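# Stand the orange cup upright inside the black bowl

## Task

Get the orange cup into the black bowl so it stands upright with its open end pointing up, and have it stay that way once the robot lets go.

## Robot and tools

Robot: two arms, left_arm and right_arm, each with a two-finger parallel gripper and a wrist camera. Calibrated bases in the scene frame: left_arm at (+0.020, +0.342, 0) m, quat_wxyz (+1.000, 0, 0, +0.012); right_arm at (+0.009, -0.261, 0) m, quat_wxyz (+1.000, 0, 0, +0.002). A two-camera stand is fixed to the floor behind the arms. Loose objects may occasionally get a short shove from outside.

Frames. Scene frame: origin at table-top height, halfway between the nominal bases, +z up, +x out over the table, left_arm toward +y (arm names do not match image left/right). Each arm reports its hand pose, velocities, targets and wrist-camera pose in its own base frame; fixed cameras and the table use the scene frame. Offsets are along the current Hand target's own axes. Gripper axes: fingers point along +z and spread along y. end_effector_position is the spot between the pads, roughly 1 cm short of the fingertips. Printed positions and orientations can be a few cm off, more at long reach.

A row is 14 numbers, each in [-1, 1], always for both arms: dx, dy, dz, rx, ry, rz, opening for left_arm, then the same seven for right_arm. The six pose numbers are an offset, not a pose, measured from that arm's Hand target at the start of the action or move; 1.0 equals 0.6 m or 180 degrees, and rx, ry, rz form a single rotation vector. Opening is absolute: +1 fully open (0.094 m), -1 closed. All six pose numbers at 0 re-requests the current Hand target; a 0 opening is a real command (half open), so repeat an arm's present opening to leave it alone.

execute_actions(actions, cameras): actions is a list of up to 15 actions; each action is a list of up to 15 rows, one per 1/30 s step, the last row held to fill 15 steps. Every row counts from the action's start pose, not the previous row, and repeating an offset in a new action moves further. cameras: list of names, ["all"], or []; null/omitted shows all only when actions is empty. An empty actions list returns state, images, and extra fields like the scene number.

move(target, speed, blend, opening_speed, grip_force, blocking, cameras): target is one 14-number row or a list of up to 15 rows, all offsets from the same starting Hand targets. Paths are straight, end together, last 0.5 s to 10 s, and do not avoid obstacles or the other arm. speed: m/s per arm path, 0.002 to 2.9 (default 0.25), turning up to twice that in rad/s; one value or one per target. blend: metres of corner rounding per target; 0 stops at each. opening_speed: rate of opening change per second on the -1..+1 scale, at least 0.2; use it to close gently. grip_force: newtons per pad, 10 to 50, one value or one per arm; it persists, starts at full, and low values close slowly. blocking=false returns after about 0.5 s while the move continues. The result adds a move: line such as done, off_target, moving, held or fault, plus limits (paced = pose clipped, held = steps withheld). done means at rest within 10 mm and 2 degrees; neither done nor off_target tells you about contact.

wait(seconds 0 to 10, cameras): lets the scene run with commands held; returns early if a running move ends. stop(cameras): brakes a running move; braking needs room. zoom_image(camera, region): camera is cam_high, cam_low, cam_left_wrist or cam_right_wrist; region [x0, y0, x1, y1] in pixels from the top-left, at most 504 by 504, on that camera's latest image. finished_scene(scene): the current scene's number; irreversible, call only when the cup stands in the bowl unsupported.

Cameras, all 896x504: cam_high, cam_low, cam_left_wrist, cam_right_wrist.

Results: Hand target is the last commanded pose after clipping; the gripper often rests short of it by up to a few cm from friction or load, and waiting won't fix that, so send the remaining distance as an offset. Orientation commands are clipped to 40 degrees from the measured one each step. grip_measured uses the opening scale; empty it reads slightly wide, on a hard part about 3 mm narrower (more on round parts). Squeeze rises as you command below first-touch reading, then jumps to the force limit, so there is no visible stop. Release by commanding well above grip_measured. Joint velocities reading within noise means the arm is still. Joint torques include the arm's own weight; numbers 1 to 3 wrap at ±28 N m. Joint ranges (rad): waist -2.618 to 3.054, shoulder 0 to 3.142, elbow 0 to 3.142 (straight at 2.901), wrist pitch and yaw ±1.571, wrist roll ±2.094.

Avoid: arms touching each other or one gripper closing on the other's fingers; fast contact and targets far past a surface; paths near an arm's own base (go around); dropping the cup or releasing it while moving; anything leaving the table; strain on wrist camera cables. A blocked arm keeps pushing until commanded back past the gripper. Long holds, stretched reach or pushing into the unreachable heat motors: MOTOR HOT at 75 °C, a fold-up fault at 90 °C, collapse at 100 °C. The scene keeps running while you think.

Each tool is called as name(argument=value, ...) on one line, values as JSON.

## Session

execute_actions(actions=[])

Scene clock: 0.00 s.
left_arm: end_effector_position=(+0.3482, -0.0584, +0.1362) grip_measured=+1.000 end_effector_quat_wxyz=(+0.473, -0.272, +0.833, +0.091) | right_arm: end_effector_position=(+0.2983, +0.0289, +0.1607) grip_measured=+1.000 end_effector_quat_wxyz=(+0.504, +0.075, +0.860, -0.013)
Joint positions: left_arm=[-0.555 1.395 0.791 -0.311 -0.827 -0.889 0.094] | right_arm=[0.311 0.815 0.478 -0.217 0.367 0.279 0.094]
Joint velocities: within noise
Joint torques (N m): no reading
Heat: left arm: 35 °C; right arm: 33 °C.
Hand target: left_arm +0.3473, -0.0565, +0.1385; +0.474, -0.272, +0.832, +0.096 | right_arm +0.2973, +0.0280, +0.1621; +0.504, +0.076, +0.860, -0.015
Tool commands: left_gripper/opening=+1.0 right_gripper/opening=+1.0

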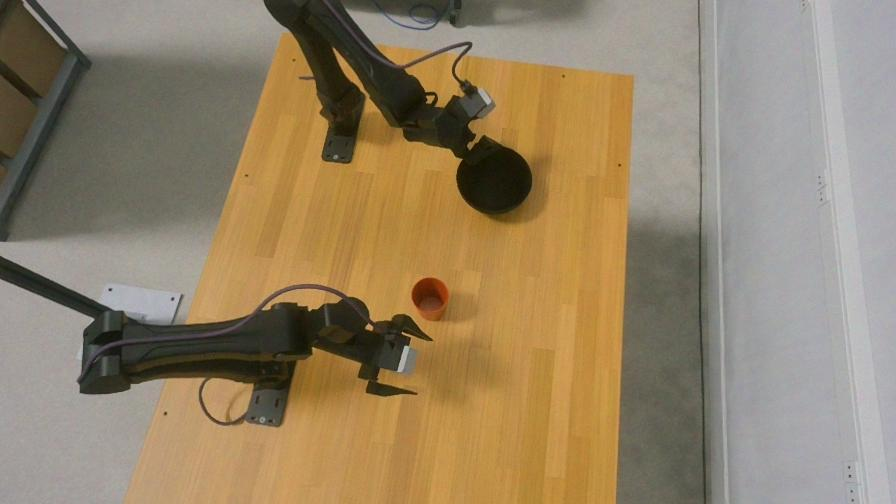

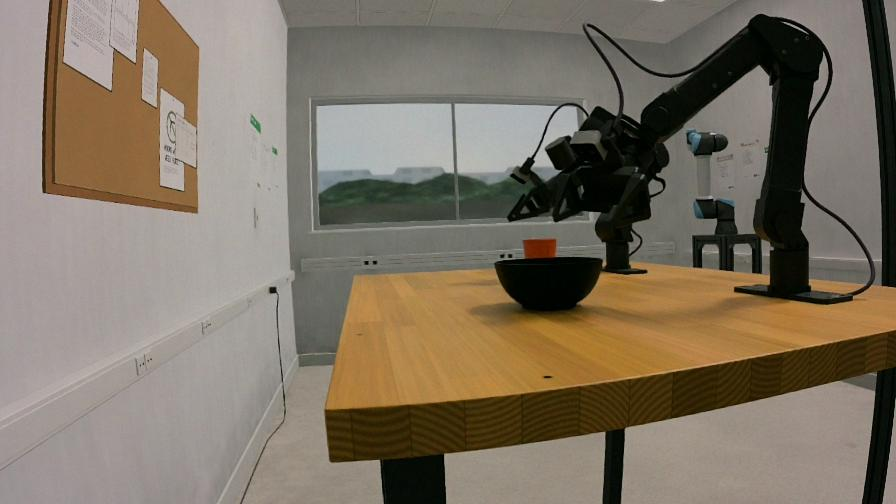

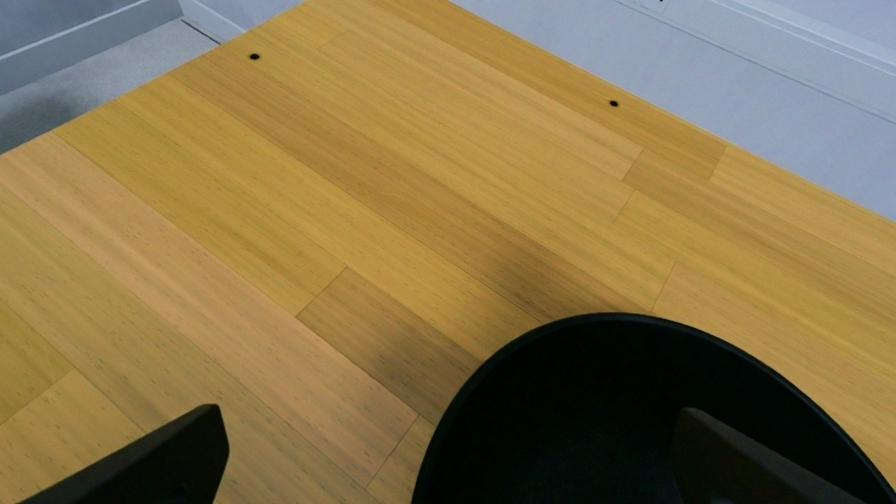

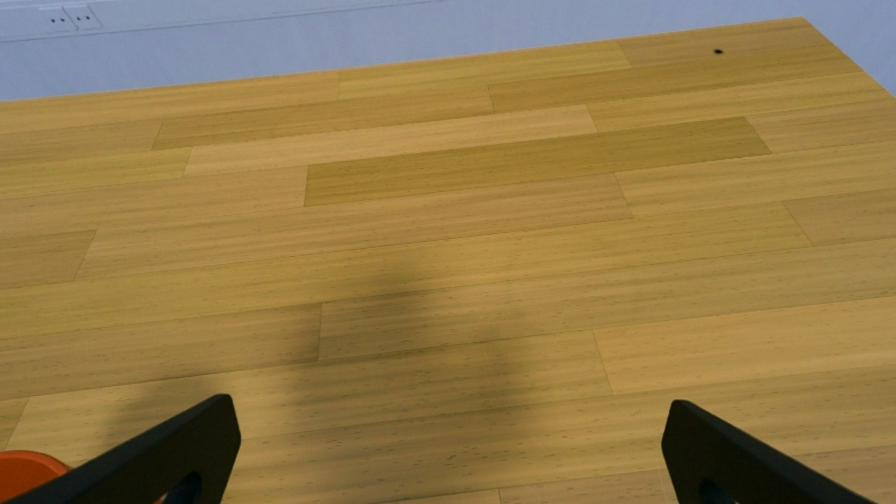

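zoom_image(camera="cam_high", region=[380, 250, 500, 340])

zoom_image(camera="cam_high", region=[430, 130, 560, 230])

Scaled by 4.200 from the camera's 896x504 image, which has a finer 1280x720 frame.

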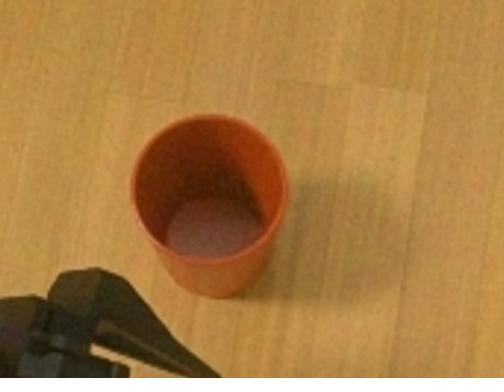

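Scaled by 3.877 from the camera's 896x504 image, which has a finer 1280x720 frame.

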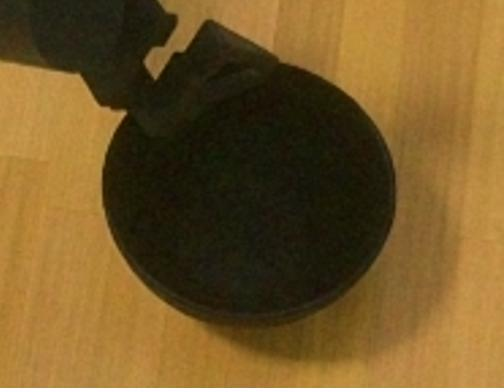

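move(target=[0.2312,-0.4383,-0.3677,0.2832,0.2095,0.4276,1, -0.0098,-0.2568,-0.0093,0.1449,-0.0085,0.0818,1], speed=0.45, cameras=["all"])

Scene clock: 5.20 s.
left_arm: end_effector_position=(+0.2725, -0.4153, +0.1701) grip_measured=+1.000 end_effector_quat_wxyz=(+0.122, +0.466, +0.874, -0.063) | right_arm: end_effector_position=(+0.2713, -0.1224, +0.1584) grip_measured=+1.000 end_effector_quat_wxyz=(+0.478, +0.293, +0.815, -0.145)
Joint positions: left_arm=[-0.995 2.295 2.44 -1.44 -0.007 -0.013 0.094] | right_arm=[-0.203 0.813 0.478 -0.232 0.376 0.28 0.094]
Joint torques (N m): left_arm=[-0.17 -11.12 7.27 0.73 0.11 0.11] | right_arm=[-0.65 -0.81 7.71 1.99 0.12 -0.02]
Heat: left arm: 35 °C; right arm: 34 °C.
Hand target: left_arm +0.2719, -0.4180, +0.1652; +0.115, +0.473, +0.871, -0.062 | right_arm +0.2728, -0.1244, +0.1622; +0.483, +0.296, +0.811, -0.145
Off the commanded pose: left_arm 0.006 m, 1 deg | right_arm 0.005 m, 1 deg.
move: done

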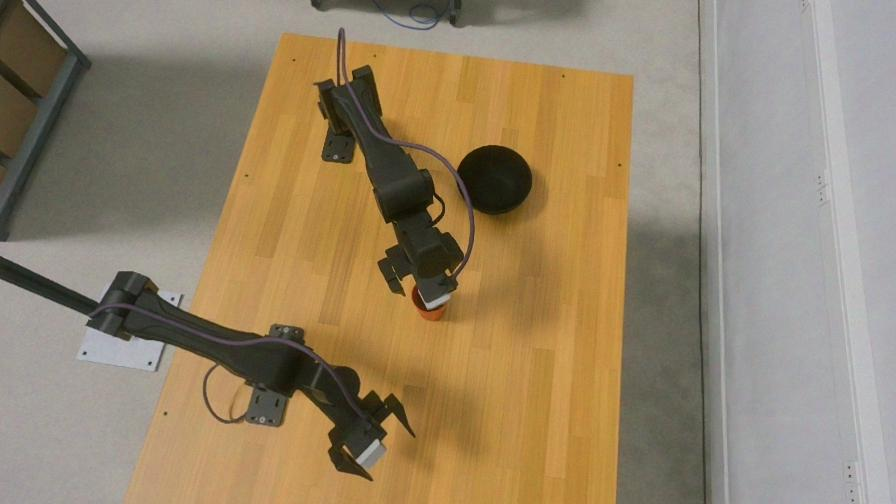

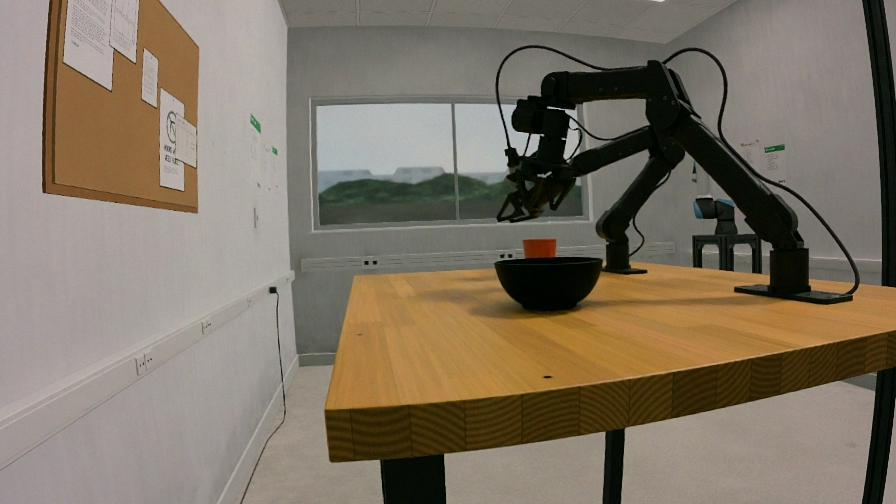

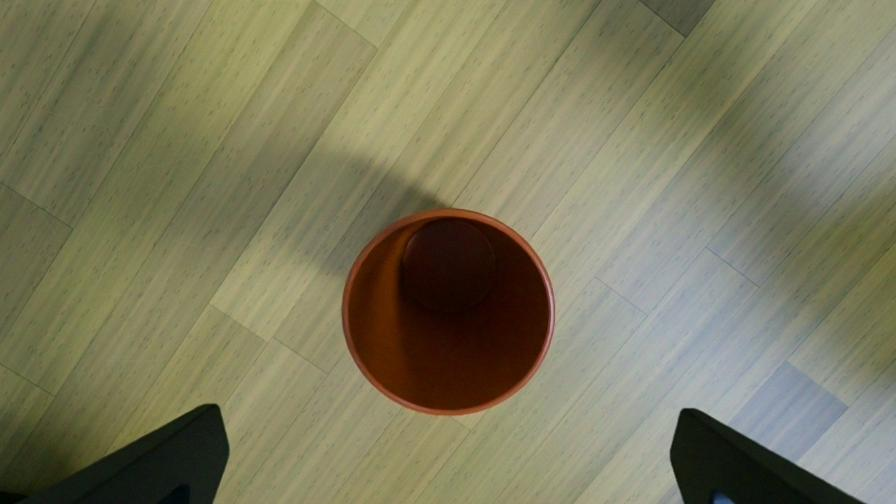

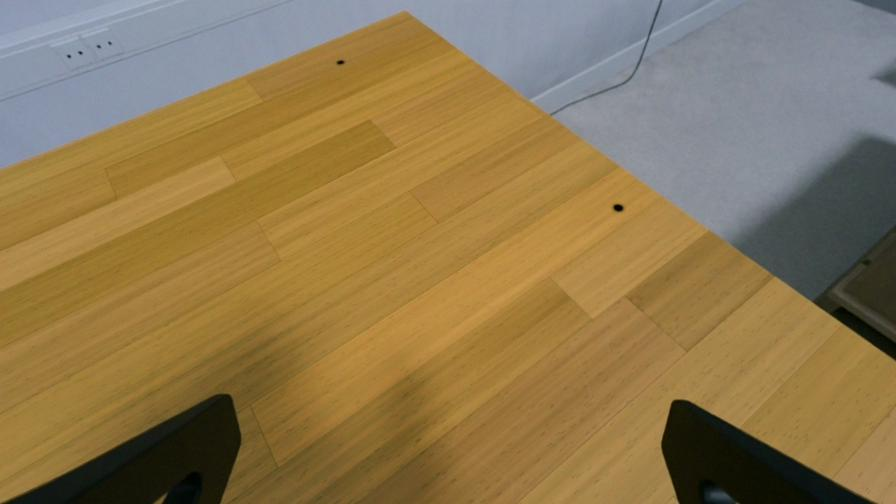

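move(target=[0.0383,0.0025,0.1385,0,0,0,1, 0,0,0,0,0,0,1], speed=0.2, cameras=["cam_left_wrist","cam_low"])

Scene clock: 6.90 s.
left_arm: end_effector_position=(+0.2729, -0.4162, +0.0703) grip_measured=+1.000 end_effector_quat_wxyz=(+0.105, +0.469, +0.875, -0.054) | right_arm: end_effector_position=(+0.2713, -0.1224, +0.1584) grip_measured=+1.000 end_effector_quat_wxyz=(+0.478, +0.293, +0.815, -0.145)
Joint positions: left_arm=[-0.995 2.255 1.977 -1.056 -0.006 -0.01 0.094] | right_arm=[-0.203 0.813 0.478 -0.232 0.376 0.28 0.094]
Joint torques (N m): left_arm=[0.14 -15.97 4.48 0.92 0.12 0.12] | right_arm=[-0.59 -0.83 7.71 2 0.12 -0.02]
Heat: left arm: 35 °C; right arm: 34 °C.
Hand target: left_arm +0.2728, -0.4166, +0.0789; +0.115, +0.473, +0.871, -0.062 | right_arm +0.2728, -0.1244, +0.1622; +0.483, +0.296, +0.811, -0.145
Off the commanded pose: left_arm 0.009 m, 2 deg | right_arm 0.005 m, 1 deg.
move: done
Images, in order (width x height): cam_low 896x504, cam_left_wrist 896x504.

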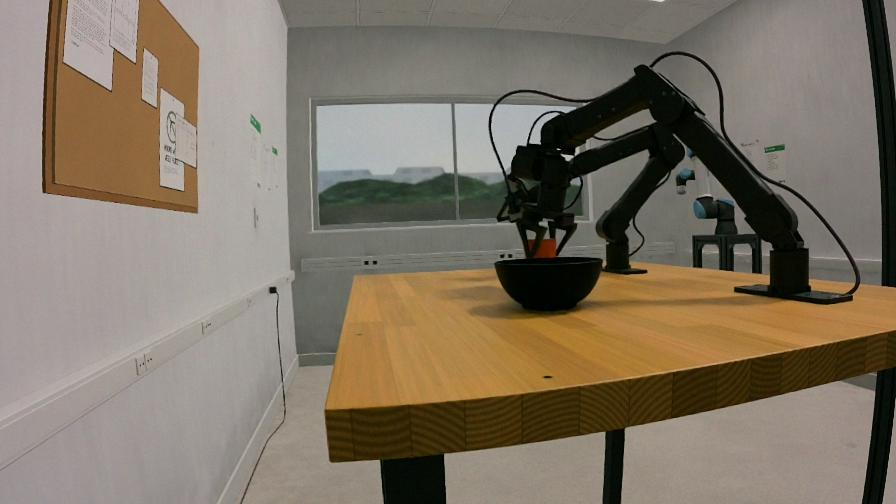

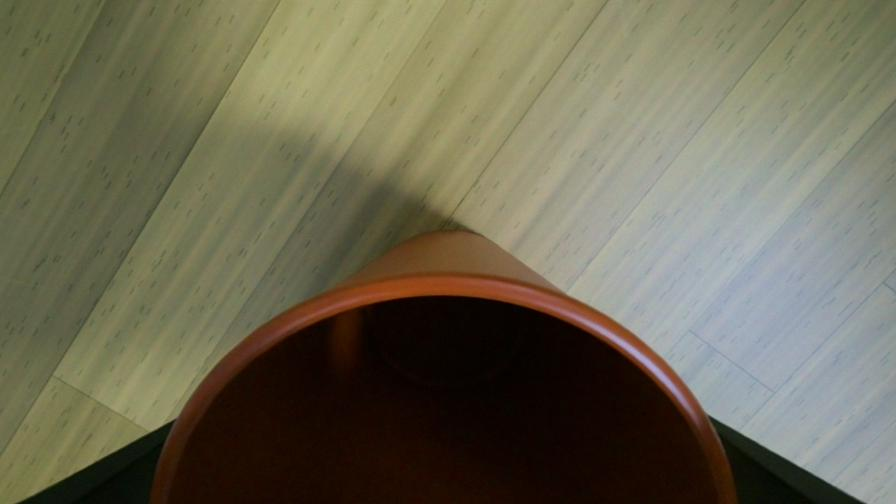

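move(target=[-0.0065,0,-0.0242,0,0,0,1, 0,0,0,0,0,0,1], speed=0.1)

Scene clock: 8.10 s.
left_arm: end_effector_position=(+0.2703, -0.4121, +0.0719) grip_measured=+1.000 end_effector_quat_wxyz=(+0.097, +0.470, +0.876, -0.049) | right_arm: end_effector_position=(+0.2713, -0.1224, +0.1584) grip_measured=+1.000 end_effector_quat_wxyz=(+0.478, +0.293, +0.815, -0.145)
Joint positions: left_arm=[-0.995 2.255 1.988 -1.087 -0.006 -0.01 0.094] | right_arm=[-0.203 0.813 0.478 -0.232 0.376 0.28 0.094]
Joint torques (N m): left_arm=[0.12 -16.23 7.64 0.62 0.1 0.11] | right_arm=[-0.65 -0.79 7.71 2 0.11 -0.02]
Heat: left arm: 35 °C; right arm: 34 °C.
Hand target: left_arm +0.2728, -0.4166, +0.0939; +0.115, +0.473, +0.871, -0.062 | right_arm +0.2728, -0.1244, +0.1622; +0.483, +0.296, +0.811, -0.145
Off the commanded pose: left_arm 0.023 m, 3 deg | right_arm 0.005 m, 1 deg.
move: off_target (left_arm)

move(target=[0,0,0,0,0,0,0.32, 0,0,0,0,0,0,1], speed=0.1, grip_force=30, cameras=["cam_left_wrist"])

Scene clock: 10.00 s.
left_arm: end_effector_position=(+0.2702, -0.4119, +0.0718) grip_measured=+0.487 end_effector_quat_wxyz=(+0.096, +0.470, +0.876, -0.049) | right_arm: end_effector_position=(+0.2713, -0.1224, +0.1584) grip_measured=+1.000 end_effector_quat_wxyz=(+0.478, +0.293, +0.815, -0.145)
Joint positions: left_arm=[-0.995 2.255 1.988 -1.088 -0.006 -0.01 0.07] | right_arm=[-0.203 0.813 0.478 -0.232 0.376 0.28 0.094]
Joint torques (N m): left_arm=[0.13 -16.21 7.65 0.6 0.11 0.12] | right_arm=[-0.64 -0.81 7.73 2 0.11 -0.02]
Heat: left arm: 35 °C; right arm: 35 °C.
Hand target: left_arm +0.2728, -0.4166, +0.0939; +0.115, +0.473, +0.871, -0.062 | right_arm +0.2728, -0.1244, +0.1622; +0.483, +0.296, +0.811, -0.145
Off the commanded pose: left_arm 0.023 m, 3 deg | right_arm 0.005 m, 1 deg.
grip_force (N): 30, 30
move: off_target (left_arm)
Images, in order (width x height): cam_left_wrist 896x504.

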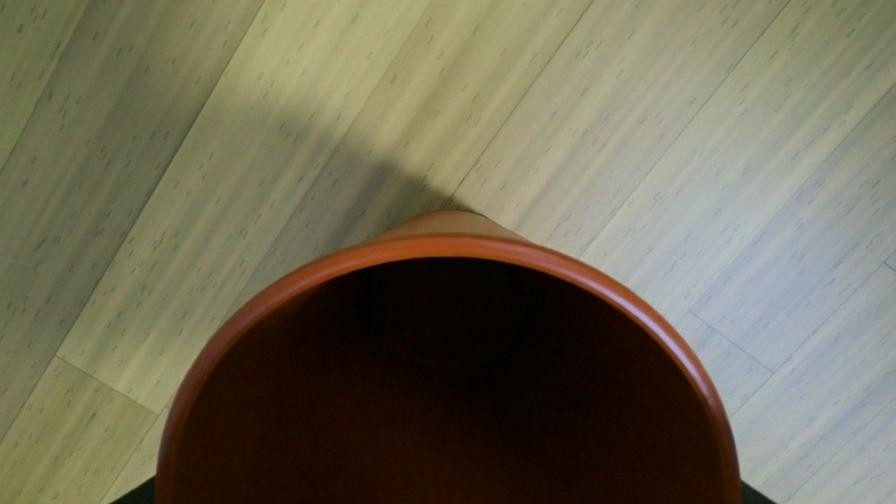

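move(target=[[-0.0300,0.0003,-0.1232,0,0.0056,0,0.32, 0,0,0,0,0,0,1],[0.2690,0.4032,-0.2467,-0.0511,0.0139,-0.2095,0.32, 0,0,0,0,0,0,1]], speed=[0.2, 0.32], blend=[0.03, 0], cameras=["all"])

Scene clock: 12.57 s.
left_arm: end_effector_position=(+0.3752, -0.1211, +0.1870) grip_measured=+0.485 end_effector_quat_wxyz=(+0.101, +0.149, +0.984, -0.014) | right_arm: end_effector_position=(+0.2713, -0.1224, +0.1584) grip_measured=+1.000 end_effector_quat_wxyz=(+0.478, +0.293, +0.815, -0.145)
Joint positions: left_arm=[-0.318 1.875 1.883 -1.374 -0.007 -0.016 0.07] | right_arm=[-0.203 0.813 0.478 -0.232 0.376 0.28 0.094]
Joint torques (N m): left_arm=[-0.38 -12.01 5.22 0.6 0.09 0.11] | right_arm=[-0.61 -0.83 7.69 2.01 0.11 -0.01]
Heat: left arm: 36 °C; right arm: 35 °C.
Hand target: left_arm +0.3699, -0.1220, +0.1952; +0.107, +0.157, +0.982, -0.017 | right_arm +0.2728, -0.1244, +0.1622; +0.483, +0.296, +0.811, -0.145
Off the commanded pose: left_arm 0.010 m, 1 deg | right_arm 0.005 m, 1 deg.
grip_force (N): 30, 30
move: done

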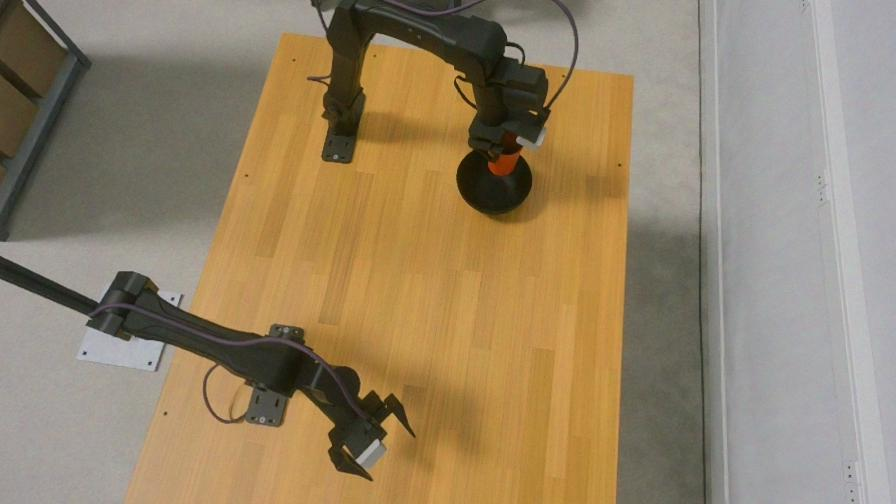

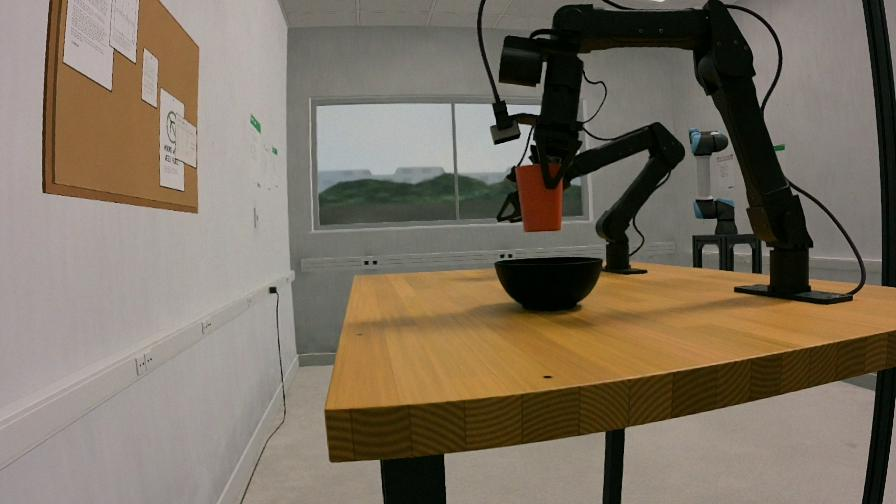

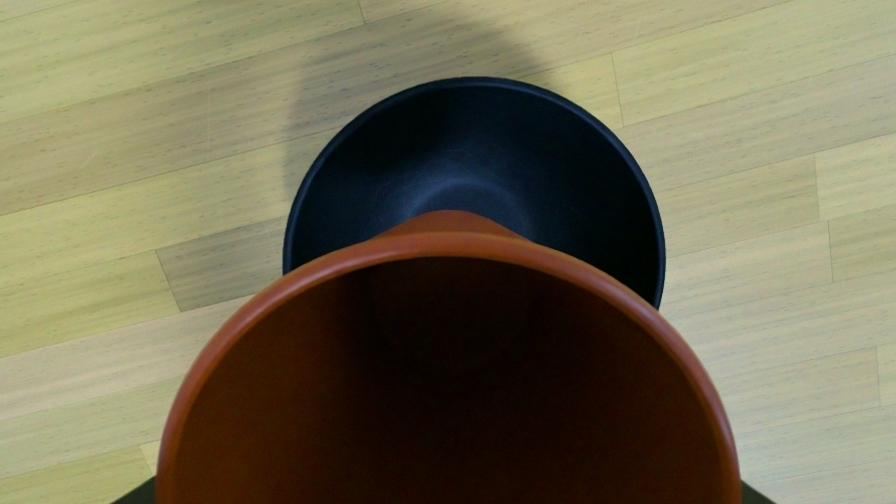

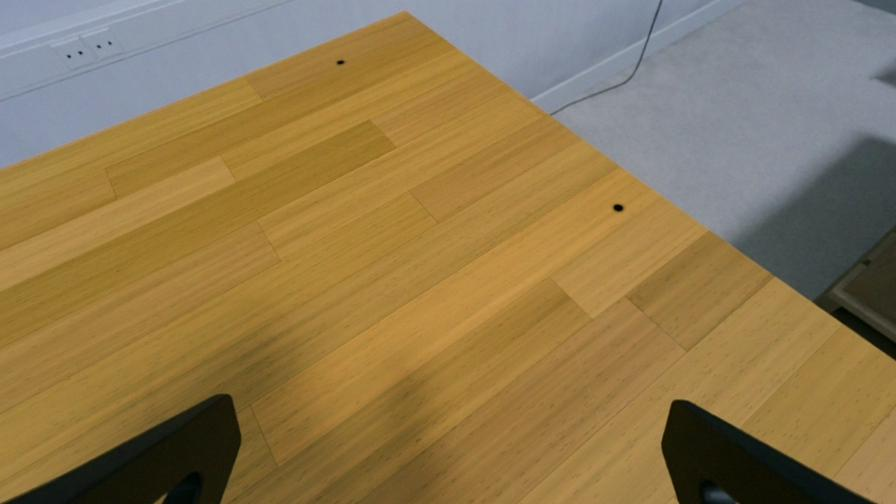

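zoom_image(camera="cam_low", region=[470, 150, 630, 320])

zoom_image(camera="cam_high", region=[430, 110, 560, 230])

Scaled by 2.965 from the camera's 896x504 image, which has a finer 1280x720 frame.

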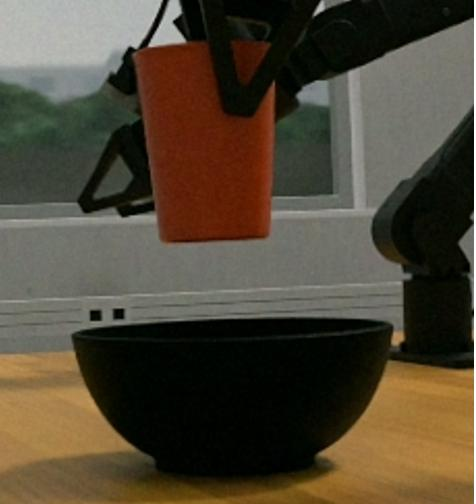

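Scaled by 3.877 from the camera's 896x504 image, which has a finer 1280x720 frame.

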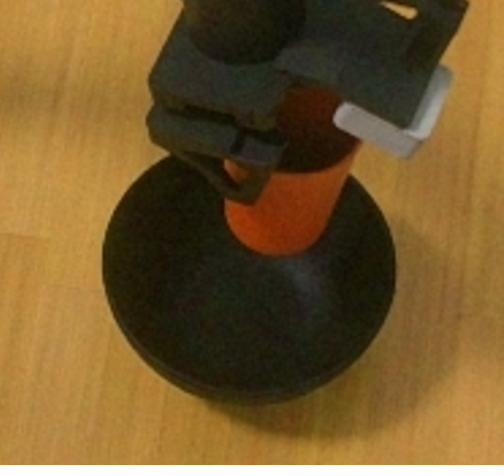

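move(target=[0.0430,-0.0165,0.1188,0,-0.0111,0,0.32, 0,0,0,0,0,0,1], speed=0.12, cameras=["cam_high","cam_low","cam_left_wrist"])

Scene clock: 16.20 s.
left_arm: end_effector_position=(+0.3583, -0.1272, +0.1150) grip_measured=+0.485 end_effector_quat_wxyz=(+0.112, +0.160, +0.981, -0.017) | right_arm: end_effector_position=(+0.2713, -0.1224, +0.1584) grip_measured=+1.000 end_effector_quat_wxyz=(+0.478, +0.293, +0.815, -0.145)
Joint positions: left_arm=[-0.347 1.771 1.459 -1.033 -0.007 -0.022 0.07] | right_arm=[-0.203 0.813 0.478 -0.232 0.376 0.28 0.094]
Joint torques (N m): left_arm=[-0.42 -11.28 4.44 0.94 0.02 -0.1] | right_arm=[-0.62 -0.81 7.69 2.01 0.12 -0.01]
Heat: left arm: 37 °C; right arm: 35 °C.
Hand target: left_arm +0.3574, -0.1283, +0.1199; +0.124, +0.157, +0.980, -0.020 | right_arm +0.2728, -0.1244, +0.1622; +0.483, +0.296, +0.811, -0.145
Off the commanded pose: left_arm 0.005 m, 1 deg | right_arm 0.005 m, 1 deg.
grip_force (N): 30, 30
move: done
Images, in order (width x height): cam_high 896x504, cam_low 896x504, cam_left_wrist 896x504.

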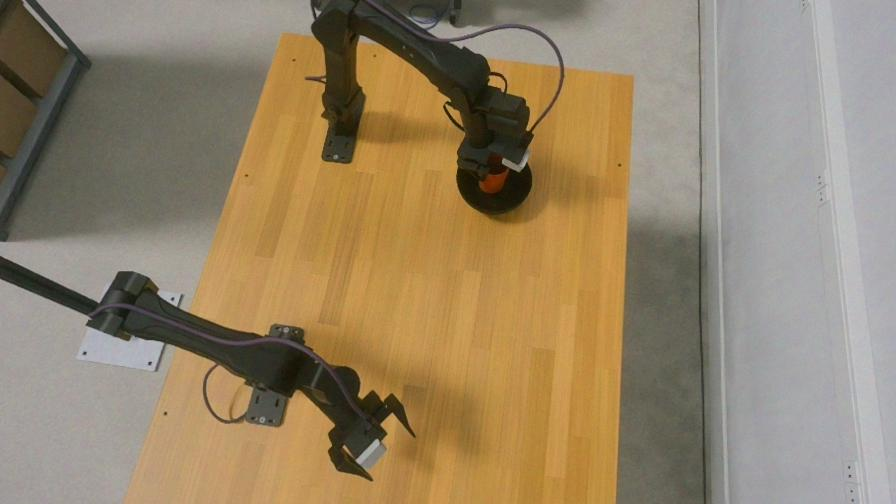

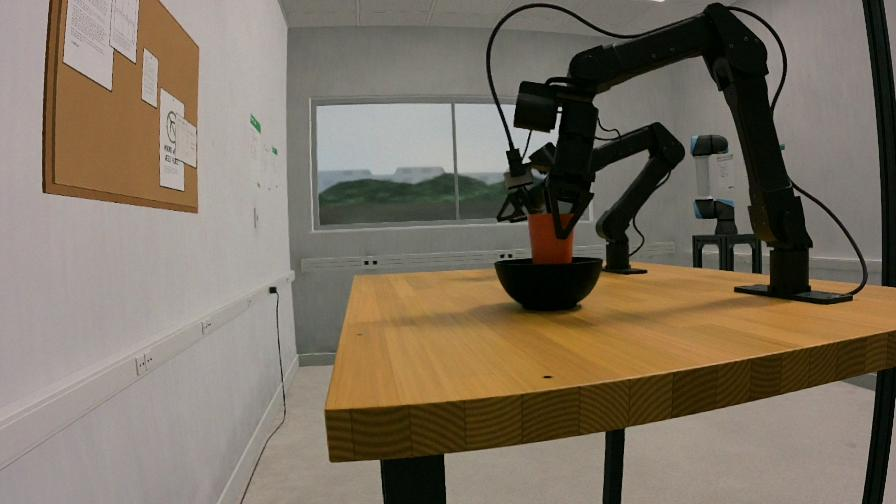

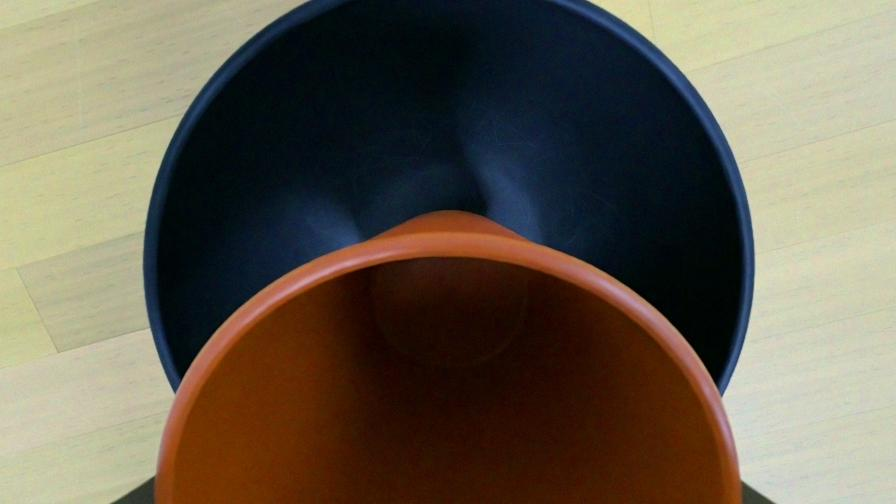

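zoom_image(camera="cam_low", region=[470, 180, 630, 320])

zoom_image(camera="cam_high", region=[430, 110, 560, 230])

Scaled by 3.150 from the camera's 896x504 image, which has a finer 1280x720 frame.

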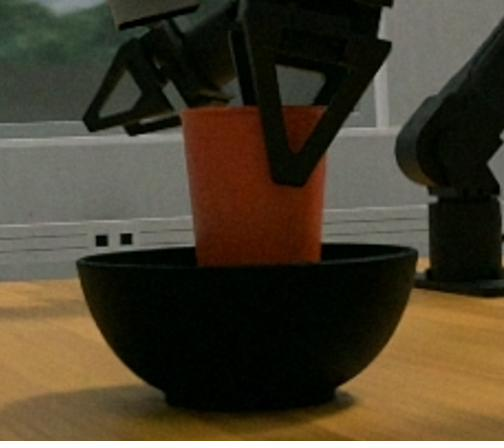

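Scaled by 3.877 from the camera's 896x504 image, which has a finer 1280x720 frame.

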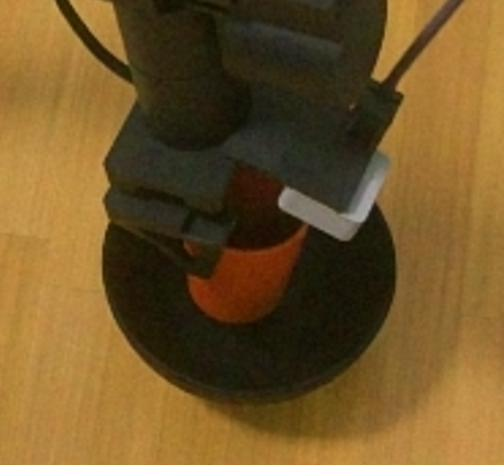

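move(target=[0.0033,-0.0008,0.0457,0,0,0,0.32, 0,0,0,0,0,0,1], speed=0.06, cameras=["cam_low","cam_left_wrist"])

Scene clock: 17.63 s.
left_arm: end_effector_position=(+0.3632, -0.1290, +0.0986) grip_measured=+0.485 end_effector_quat_wxyz=(+0.126, +0.159, +0.979, -0.020) | right_arm: end_effector_position=(+0.2713, -0.1224, +0.1584) grip_measured=+1.000 end_effector_quat_wxyz=(+0.478, +0.293, +0.815, -0.145)
Joint positions: left_arm=[-0.347 1.771 1.387 -0.931 -0.007 -0.023 0.07] | right_arm=[-0.203 0.813 0.478 -0.232 0.376 0.28 0.094]
Joint torques (N m): left_arm=[-0.55 -8.54 4.44 0.97 0.02 -0.1] | right_arm=[-0.65 -0.81 7.71 2 0.11 -0.02]
Heat: left arm: 37 °C; right arm: 35 °C.
Hand target: left_arm +0.3619, -0.1303, +0.0929; +0.124, +0.157, +0.980, -0.020 | right_arm +0.2728, -0.1244, +0.1622; +0.483, +0.296, +0.811, -0.145
Off the commanded pose: left_arm 0.006 m, 0 deg | right_arm 0.005 m, 1 deg.
grip_force (N): 30, 30
move: done
Images, in order (width x height): cam_low 896x504, cam_left_wrist 896x504.

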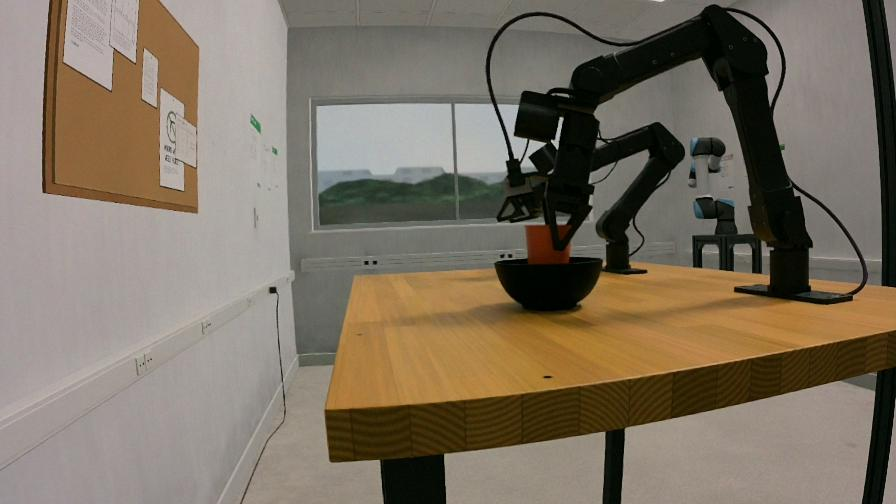

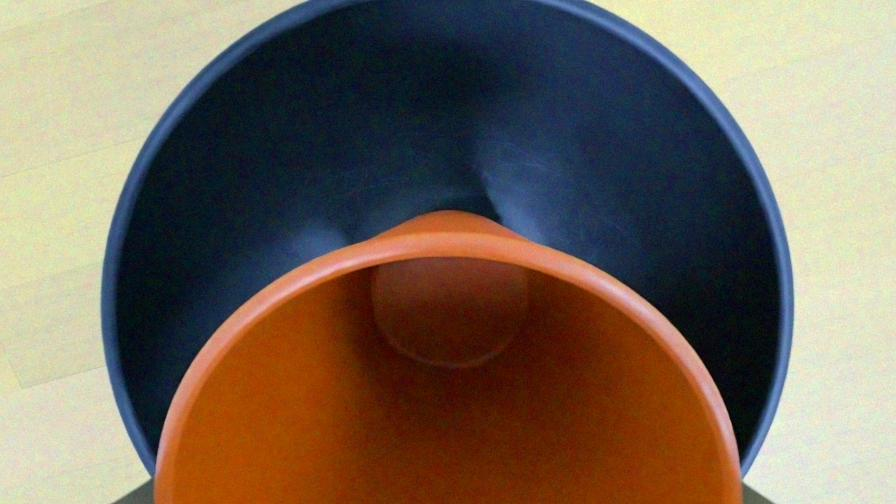

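move(target=[0.0041,0,0.0161,0,0.0056,0,0.32, 0,0,0,0,0,0,1], speed=0.04)

Scene clock: 18.67 s.
left_arm: end_effector_position=(+0.3632, -0.1290, +0.0919) grip_measured=+0.485 end_effector_quat_wxyz=(+0.121, +0.159, +0.980, -0.019) | right_arm: end_effector_position=(+0.2713, -0.1224, +0.1584) grip_measured=+1.000 end_effector_quat_wxyz=(+0.478, +0.293, +0.815, -0.145)
Joint positions: left_arm=[-0.347 1.784 1.377 -0.918 -0.007 -0.023 0.07] | right_arm=[-0.203 0.813 0.478 -0.232 0.376 0.28 0.094]
Joint torques (N m): left_arm=[-0.53 -7.8 4.4 0.96 0.01 -0.11] | right_arm=[-0.61 -0.83 7.69 1.99 0.11 -0.02]
Heat: left arm: 37 °C; right arm: 36 °C.
Hand target: left_arm +0.3620, -0.1304, +0.0829; +0.115, +0.157, +0.981, -0.018 | right_arm +0.2728, -0.1244, +0.1622; +0.483, +0.296, +0.811, -0.145
Off the commanded pose: left_arm 0.009 m, 1 deg | right_arm 0.005 m, 1 deg.
grip_force (N): 30, 30
move: done

move(target=[0.0030,0,0.0130,0,0,0,0.32, 0,0,0,0,0,0,1], speed=0.04, cameras=["cam_low","cam_left_wrist"])

Scene clock: 19.67 s.
left_arm: end_effector_position=(+0.3637, -0.1292, +0.0844) grip_measured=+0.485 end_effector_quat_wxyz=(+0.122, +0.159, +0.979, -0.020) | right_arm: end_effector_position=(+0.2713, -0.1224, +0.1584) grip_measured=+1.000 end_effector_quat_wxyz=(+0.478, +0.293, +0.815, -0.145)
Joint positions: left_arm=[-0.347 1.789 1.353 -0.887 -0.007 -0.023 0.07] | right_arm=[-0.203 0.813 0.478 -0.232 0.376 0.28 0.094]
Joint torques (N m): left_arm=[-0.49 -7.76 4.36 0.99 0.02 -0.11] | right_arm=[-0.64 -0.81 7.72 2 0.11 -0.02]
Heat: left arm: 37 °C; right arm: 36 °C.
Hand target: left_arm +0.3620, -0.1304, +0.0750; +0.115, +0.157, +0.981, -0.018 | right_arm +0.2728, -0.1244, +0.1622; +0.483, +0.296, +0.811, -0.145
Off the commanded pose: left_arm 0.010 m, 1 deg | right_arm 0.005 m, 1 deg.
grip_force (N): 30, 30
move: done
Images, in order (width x height): cam_low 896x504, cam_left_wrist 896x504.

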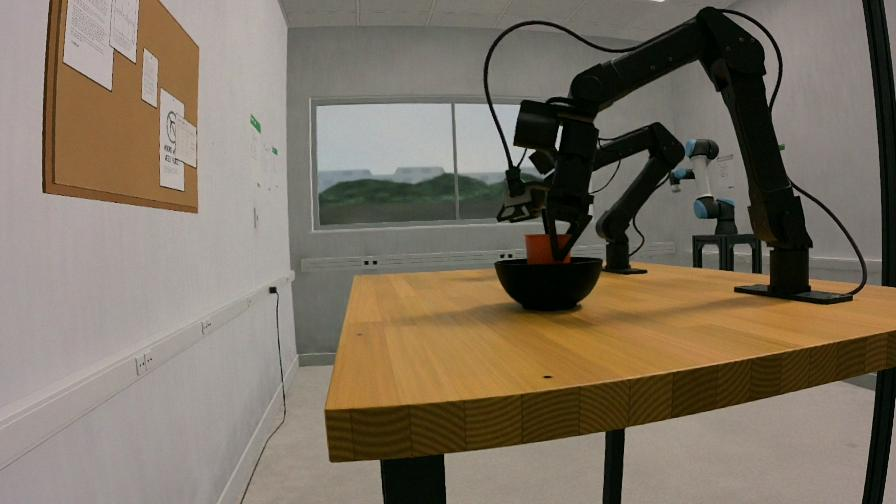

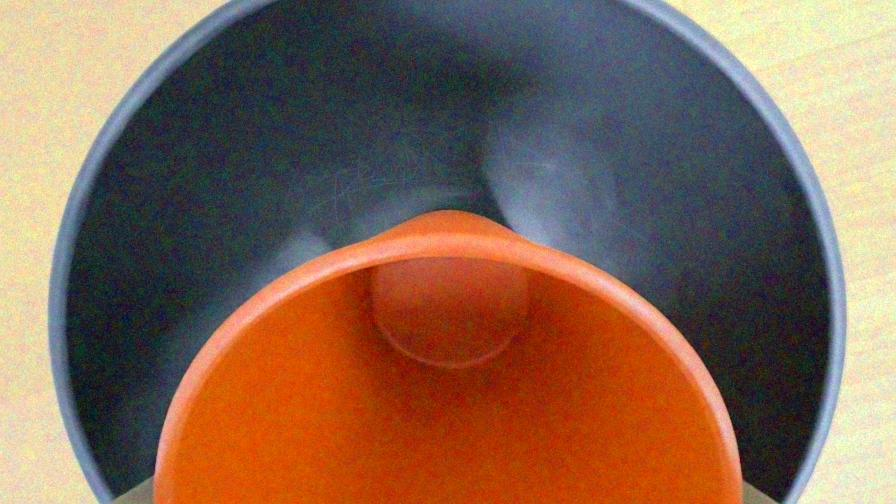

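move(target=[0.0017,0,0.0065,0,0,0,0.32, 0,0,0,0,0,0,1], speed=0.04)

Scene clock: 20.60 s.
left_arm: end_effector_position=(+0.3639, -0.1292, +0.0817) grip_measured=+0.485 end_effector_quat_wxyz=(+0.124, +0.159, +0.979, -0.020) | right_arm: end_effector_position=(+0.2713, -0.1224, +0.1584) grip_measured=+1.000 end_effector_quat_wxyz=(+0.478, +0.293, +0.815, -0.145)
Joint positions: left_arm=[-0.347 1.789 1.341 -0.872 -0.007 -0.023 0.07] | right_arm=[-0.203 0.813 0.478 -0.232 0.376 0.28 0.094]
Joint torques (N m): left_arm=[-0.49 -7.5 4.37 0.98 0.01 -0.11] | right_arm=[-0.62 -0.8 7.72 2 0.11 -0.03]
Heat: left arm: 37 °C; right arm: 36 °C.
Hand target: left_arm +0.3619, -0.1303, +0.0710; +0.115, +0.157, +0.981, -0.018 | right_arm +0.2728, -0.1244, +0.1622; +0.483, +0.296, +0.811, -0.145
Off the commanded pose: left_arm 0.011 m, 1 deg | right_arm 0.005 m, 1 deg.
grip_force (N): 30, 30
move: off_target (left_arm)

move(target=[0.0017,0,0.0065,0,0,0,0.32, 0,0,0,0,0,0,1], speed=0.04, cameras=["cam_left_wrist"])

Scene clock: 21.40 s.
left_arm: end_effector_position=(+0.3661, -0.1300, +0.0797) grip_measured=+0.485 end_effector_quat_wxyz=(+0.128, +0.159, +0.979, -0.021) | right_arm: end_effector_position=(+0.2713, -0.1224, +0.1584) grip_measured=+1.000 end_effector_quat_wxyz=(+0.478, +0.293, +0.815, -0.145)
Joint positions: left_arm=[-0.347 1.792 1.335 -0.854 -0.007 -0.023 0.07] | right_arm=[-0.203 0.813 0.478 -0.232 0.376 0.28 0.094]
Joint torques (N m): left_arm=[-0.53 -7.53 3.96 1 0.01 -0.12] | right_arm=[-0.64 -0.8 7.68 2 0.12 -0.02]
Heat: left arm: 37 °C; right arm: 36 °C.
Hand target: left_arm +0.3617, -0.1303, +0.0669; +0.115, +0.157, +0.981, -0.018 | right_arm +0.2728, -0.1244, +0.1622; +0.483, +0.296, +0.811, -0.145
Off the commanded pose: left_arm 0.013 m, 2 deg | right_arm 0.005 m, 1 deg.
grip_force (N): 30, 30
move: off_target (left_arm)
Images, in order (width x height): cam_left_wrist 896x504.

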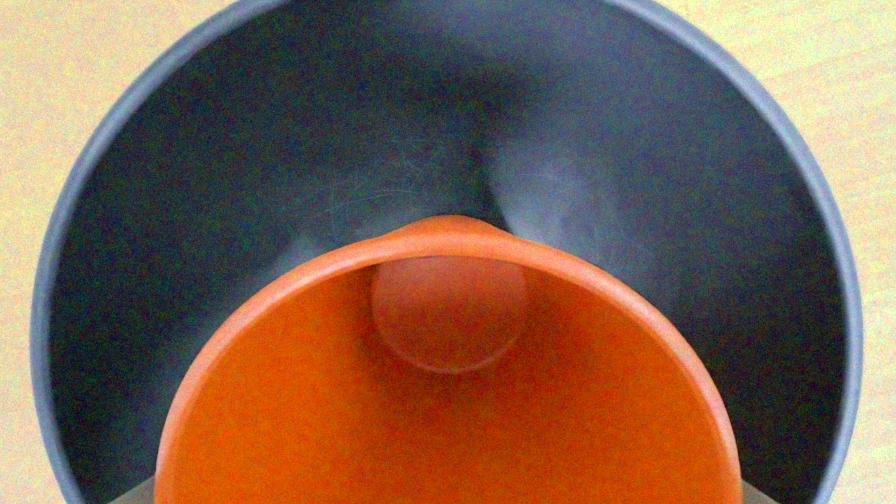

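move(target=[-0.0025,0,-0.0097,0,0,0,0.32, 0,0,0,0,0,0,1], speed=0.05)

move(target=[0,0,0,0,0,0,1, 0,0,0,0,0,0,1], speed=0.05, cameras=["cam_left_wrist","cam_low"])

Scene clock: 22.20 s.
left_arm: end_effector_position=(+0.3661, -0.1300, +0.0797) grip_measured=+0.485 end_effector_quat_wxyz=(+0.128, +0.159, +0.979, -0.021) | right_arm: end_effector_position=(+0.2713, -0.1224, +0.1584) grip_measured=+1.000 end_effector_quat_wxyz=(+0.478, +0.293, +0.815, -0.145)
Joint positions: left_arm=[-0.347 1.792 1.335 -0.854 -0.007 -0.023 0.07] | right_arm=[-0.203 0.813 0.478 -0.232 0.376 0.28 0.094]
Joint torques (N m): left_arm=[-0.53 -7.91 5.23 0.73 0.01 -0.11] | right_arm=[-0.59 -0.77 7.71 2 0.11 -0.02]
Heat: left arm: 37 °C; right arm: 36 °C.
Hand target: left_arm +0.3618, -0.1303, +0.0729; +0.115, +0.157, +0.981, -0.018 | right_arm +0.2728, -0.1244, +0.1622; +0.483, +0.296, +0.811, -0.145
Off the commanded pose: left_arm 0.008 m, 2 deg | right_arm 0.005 m, 1 deg.
grip_force (N): 30, 30
move: done

Scene clock: 22.70 s.
left_arm: end_effector_position=(+0.3661, -0.1300, +0.0797) grip_measured=+0.997 end_effector_quat_wxyz=(+0.128, +0.159, +0.979, -0.021) | right_arm: end_effector_position=(+0.2713, -0.1224, +0.1584) grip_measured=+1.000 end_effector_quat_wxyz=(+0.478, +0.293, +0.815, -0.145)
Joint positions: left_arm=[-0.347 1.792 1.335 -0.854 -0.007 -0.024 0.094] | right_arm=[-0.203 0.813 0.478 -0.232 0.376 0.28 0.094]
Joint torques (N m): left_arm=[-0.49 -7.92 5.22 0.73 0.02 -0.1] | right_arm=[-0.61 -0.81 7.71 2 0.1 -0.02]
Heat: left arm: 37 °C; right arm: 36 °C.
Hand target: left_arm +0.3618, -0.1303, +0.0729; +0.115, +0.157, +0.981, -0.018 | right_arm +0.2728, -0.1244, +0.1622; +0.483, +0.296, +0.811, -0.145
Off the commanded pose: left_arm 0.008 m, 2 deg | right_arm 0.005 m, 1 deg.
grip_force (N): 30, 30
move: done
Images, in order (width x height): cam_low 896x504, cam_left_wrist 896x504.

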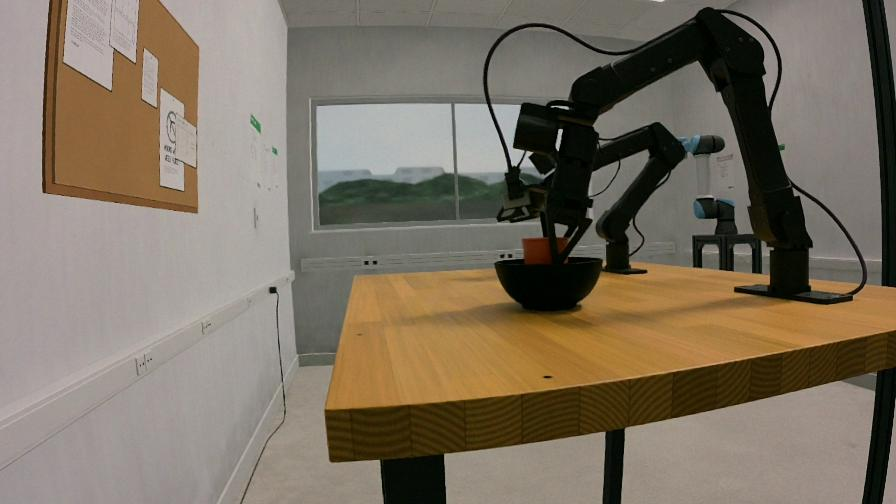

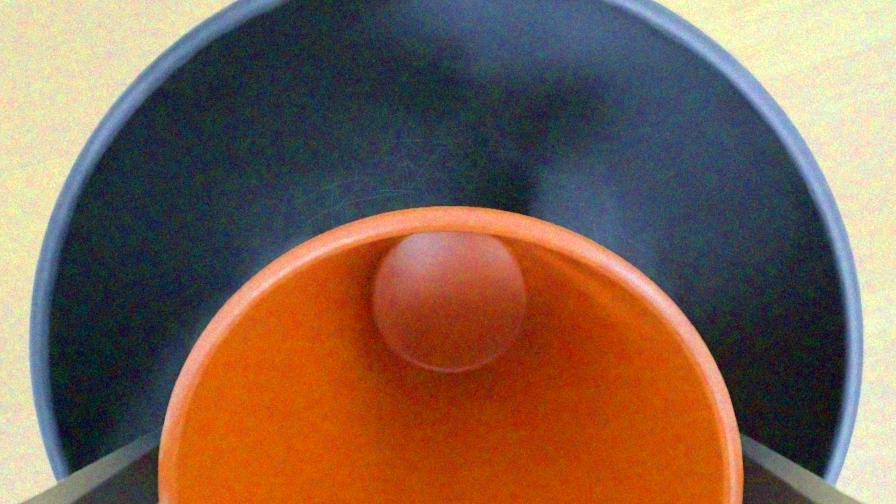

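zoom_image(camera="cam_low", region=[470, 200, 630, 320])

Scaled by 3.150 from the camera's 896x504 image, which has a finer 1280x720 frame.

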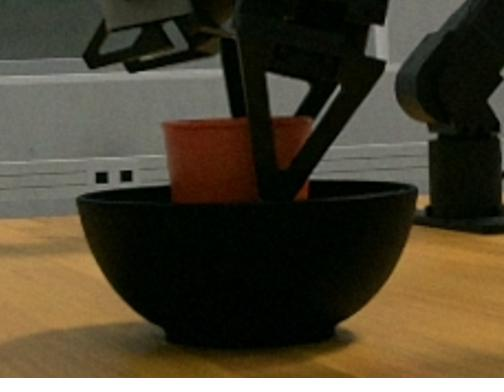

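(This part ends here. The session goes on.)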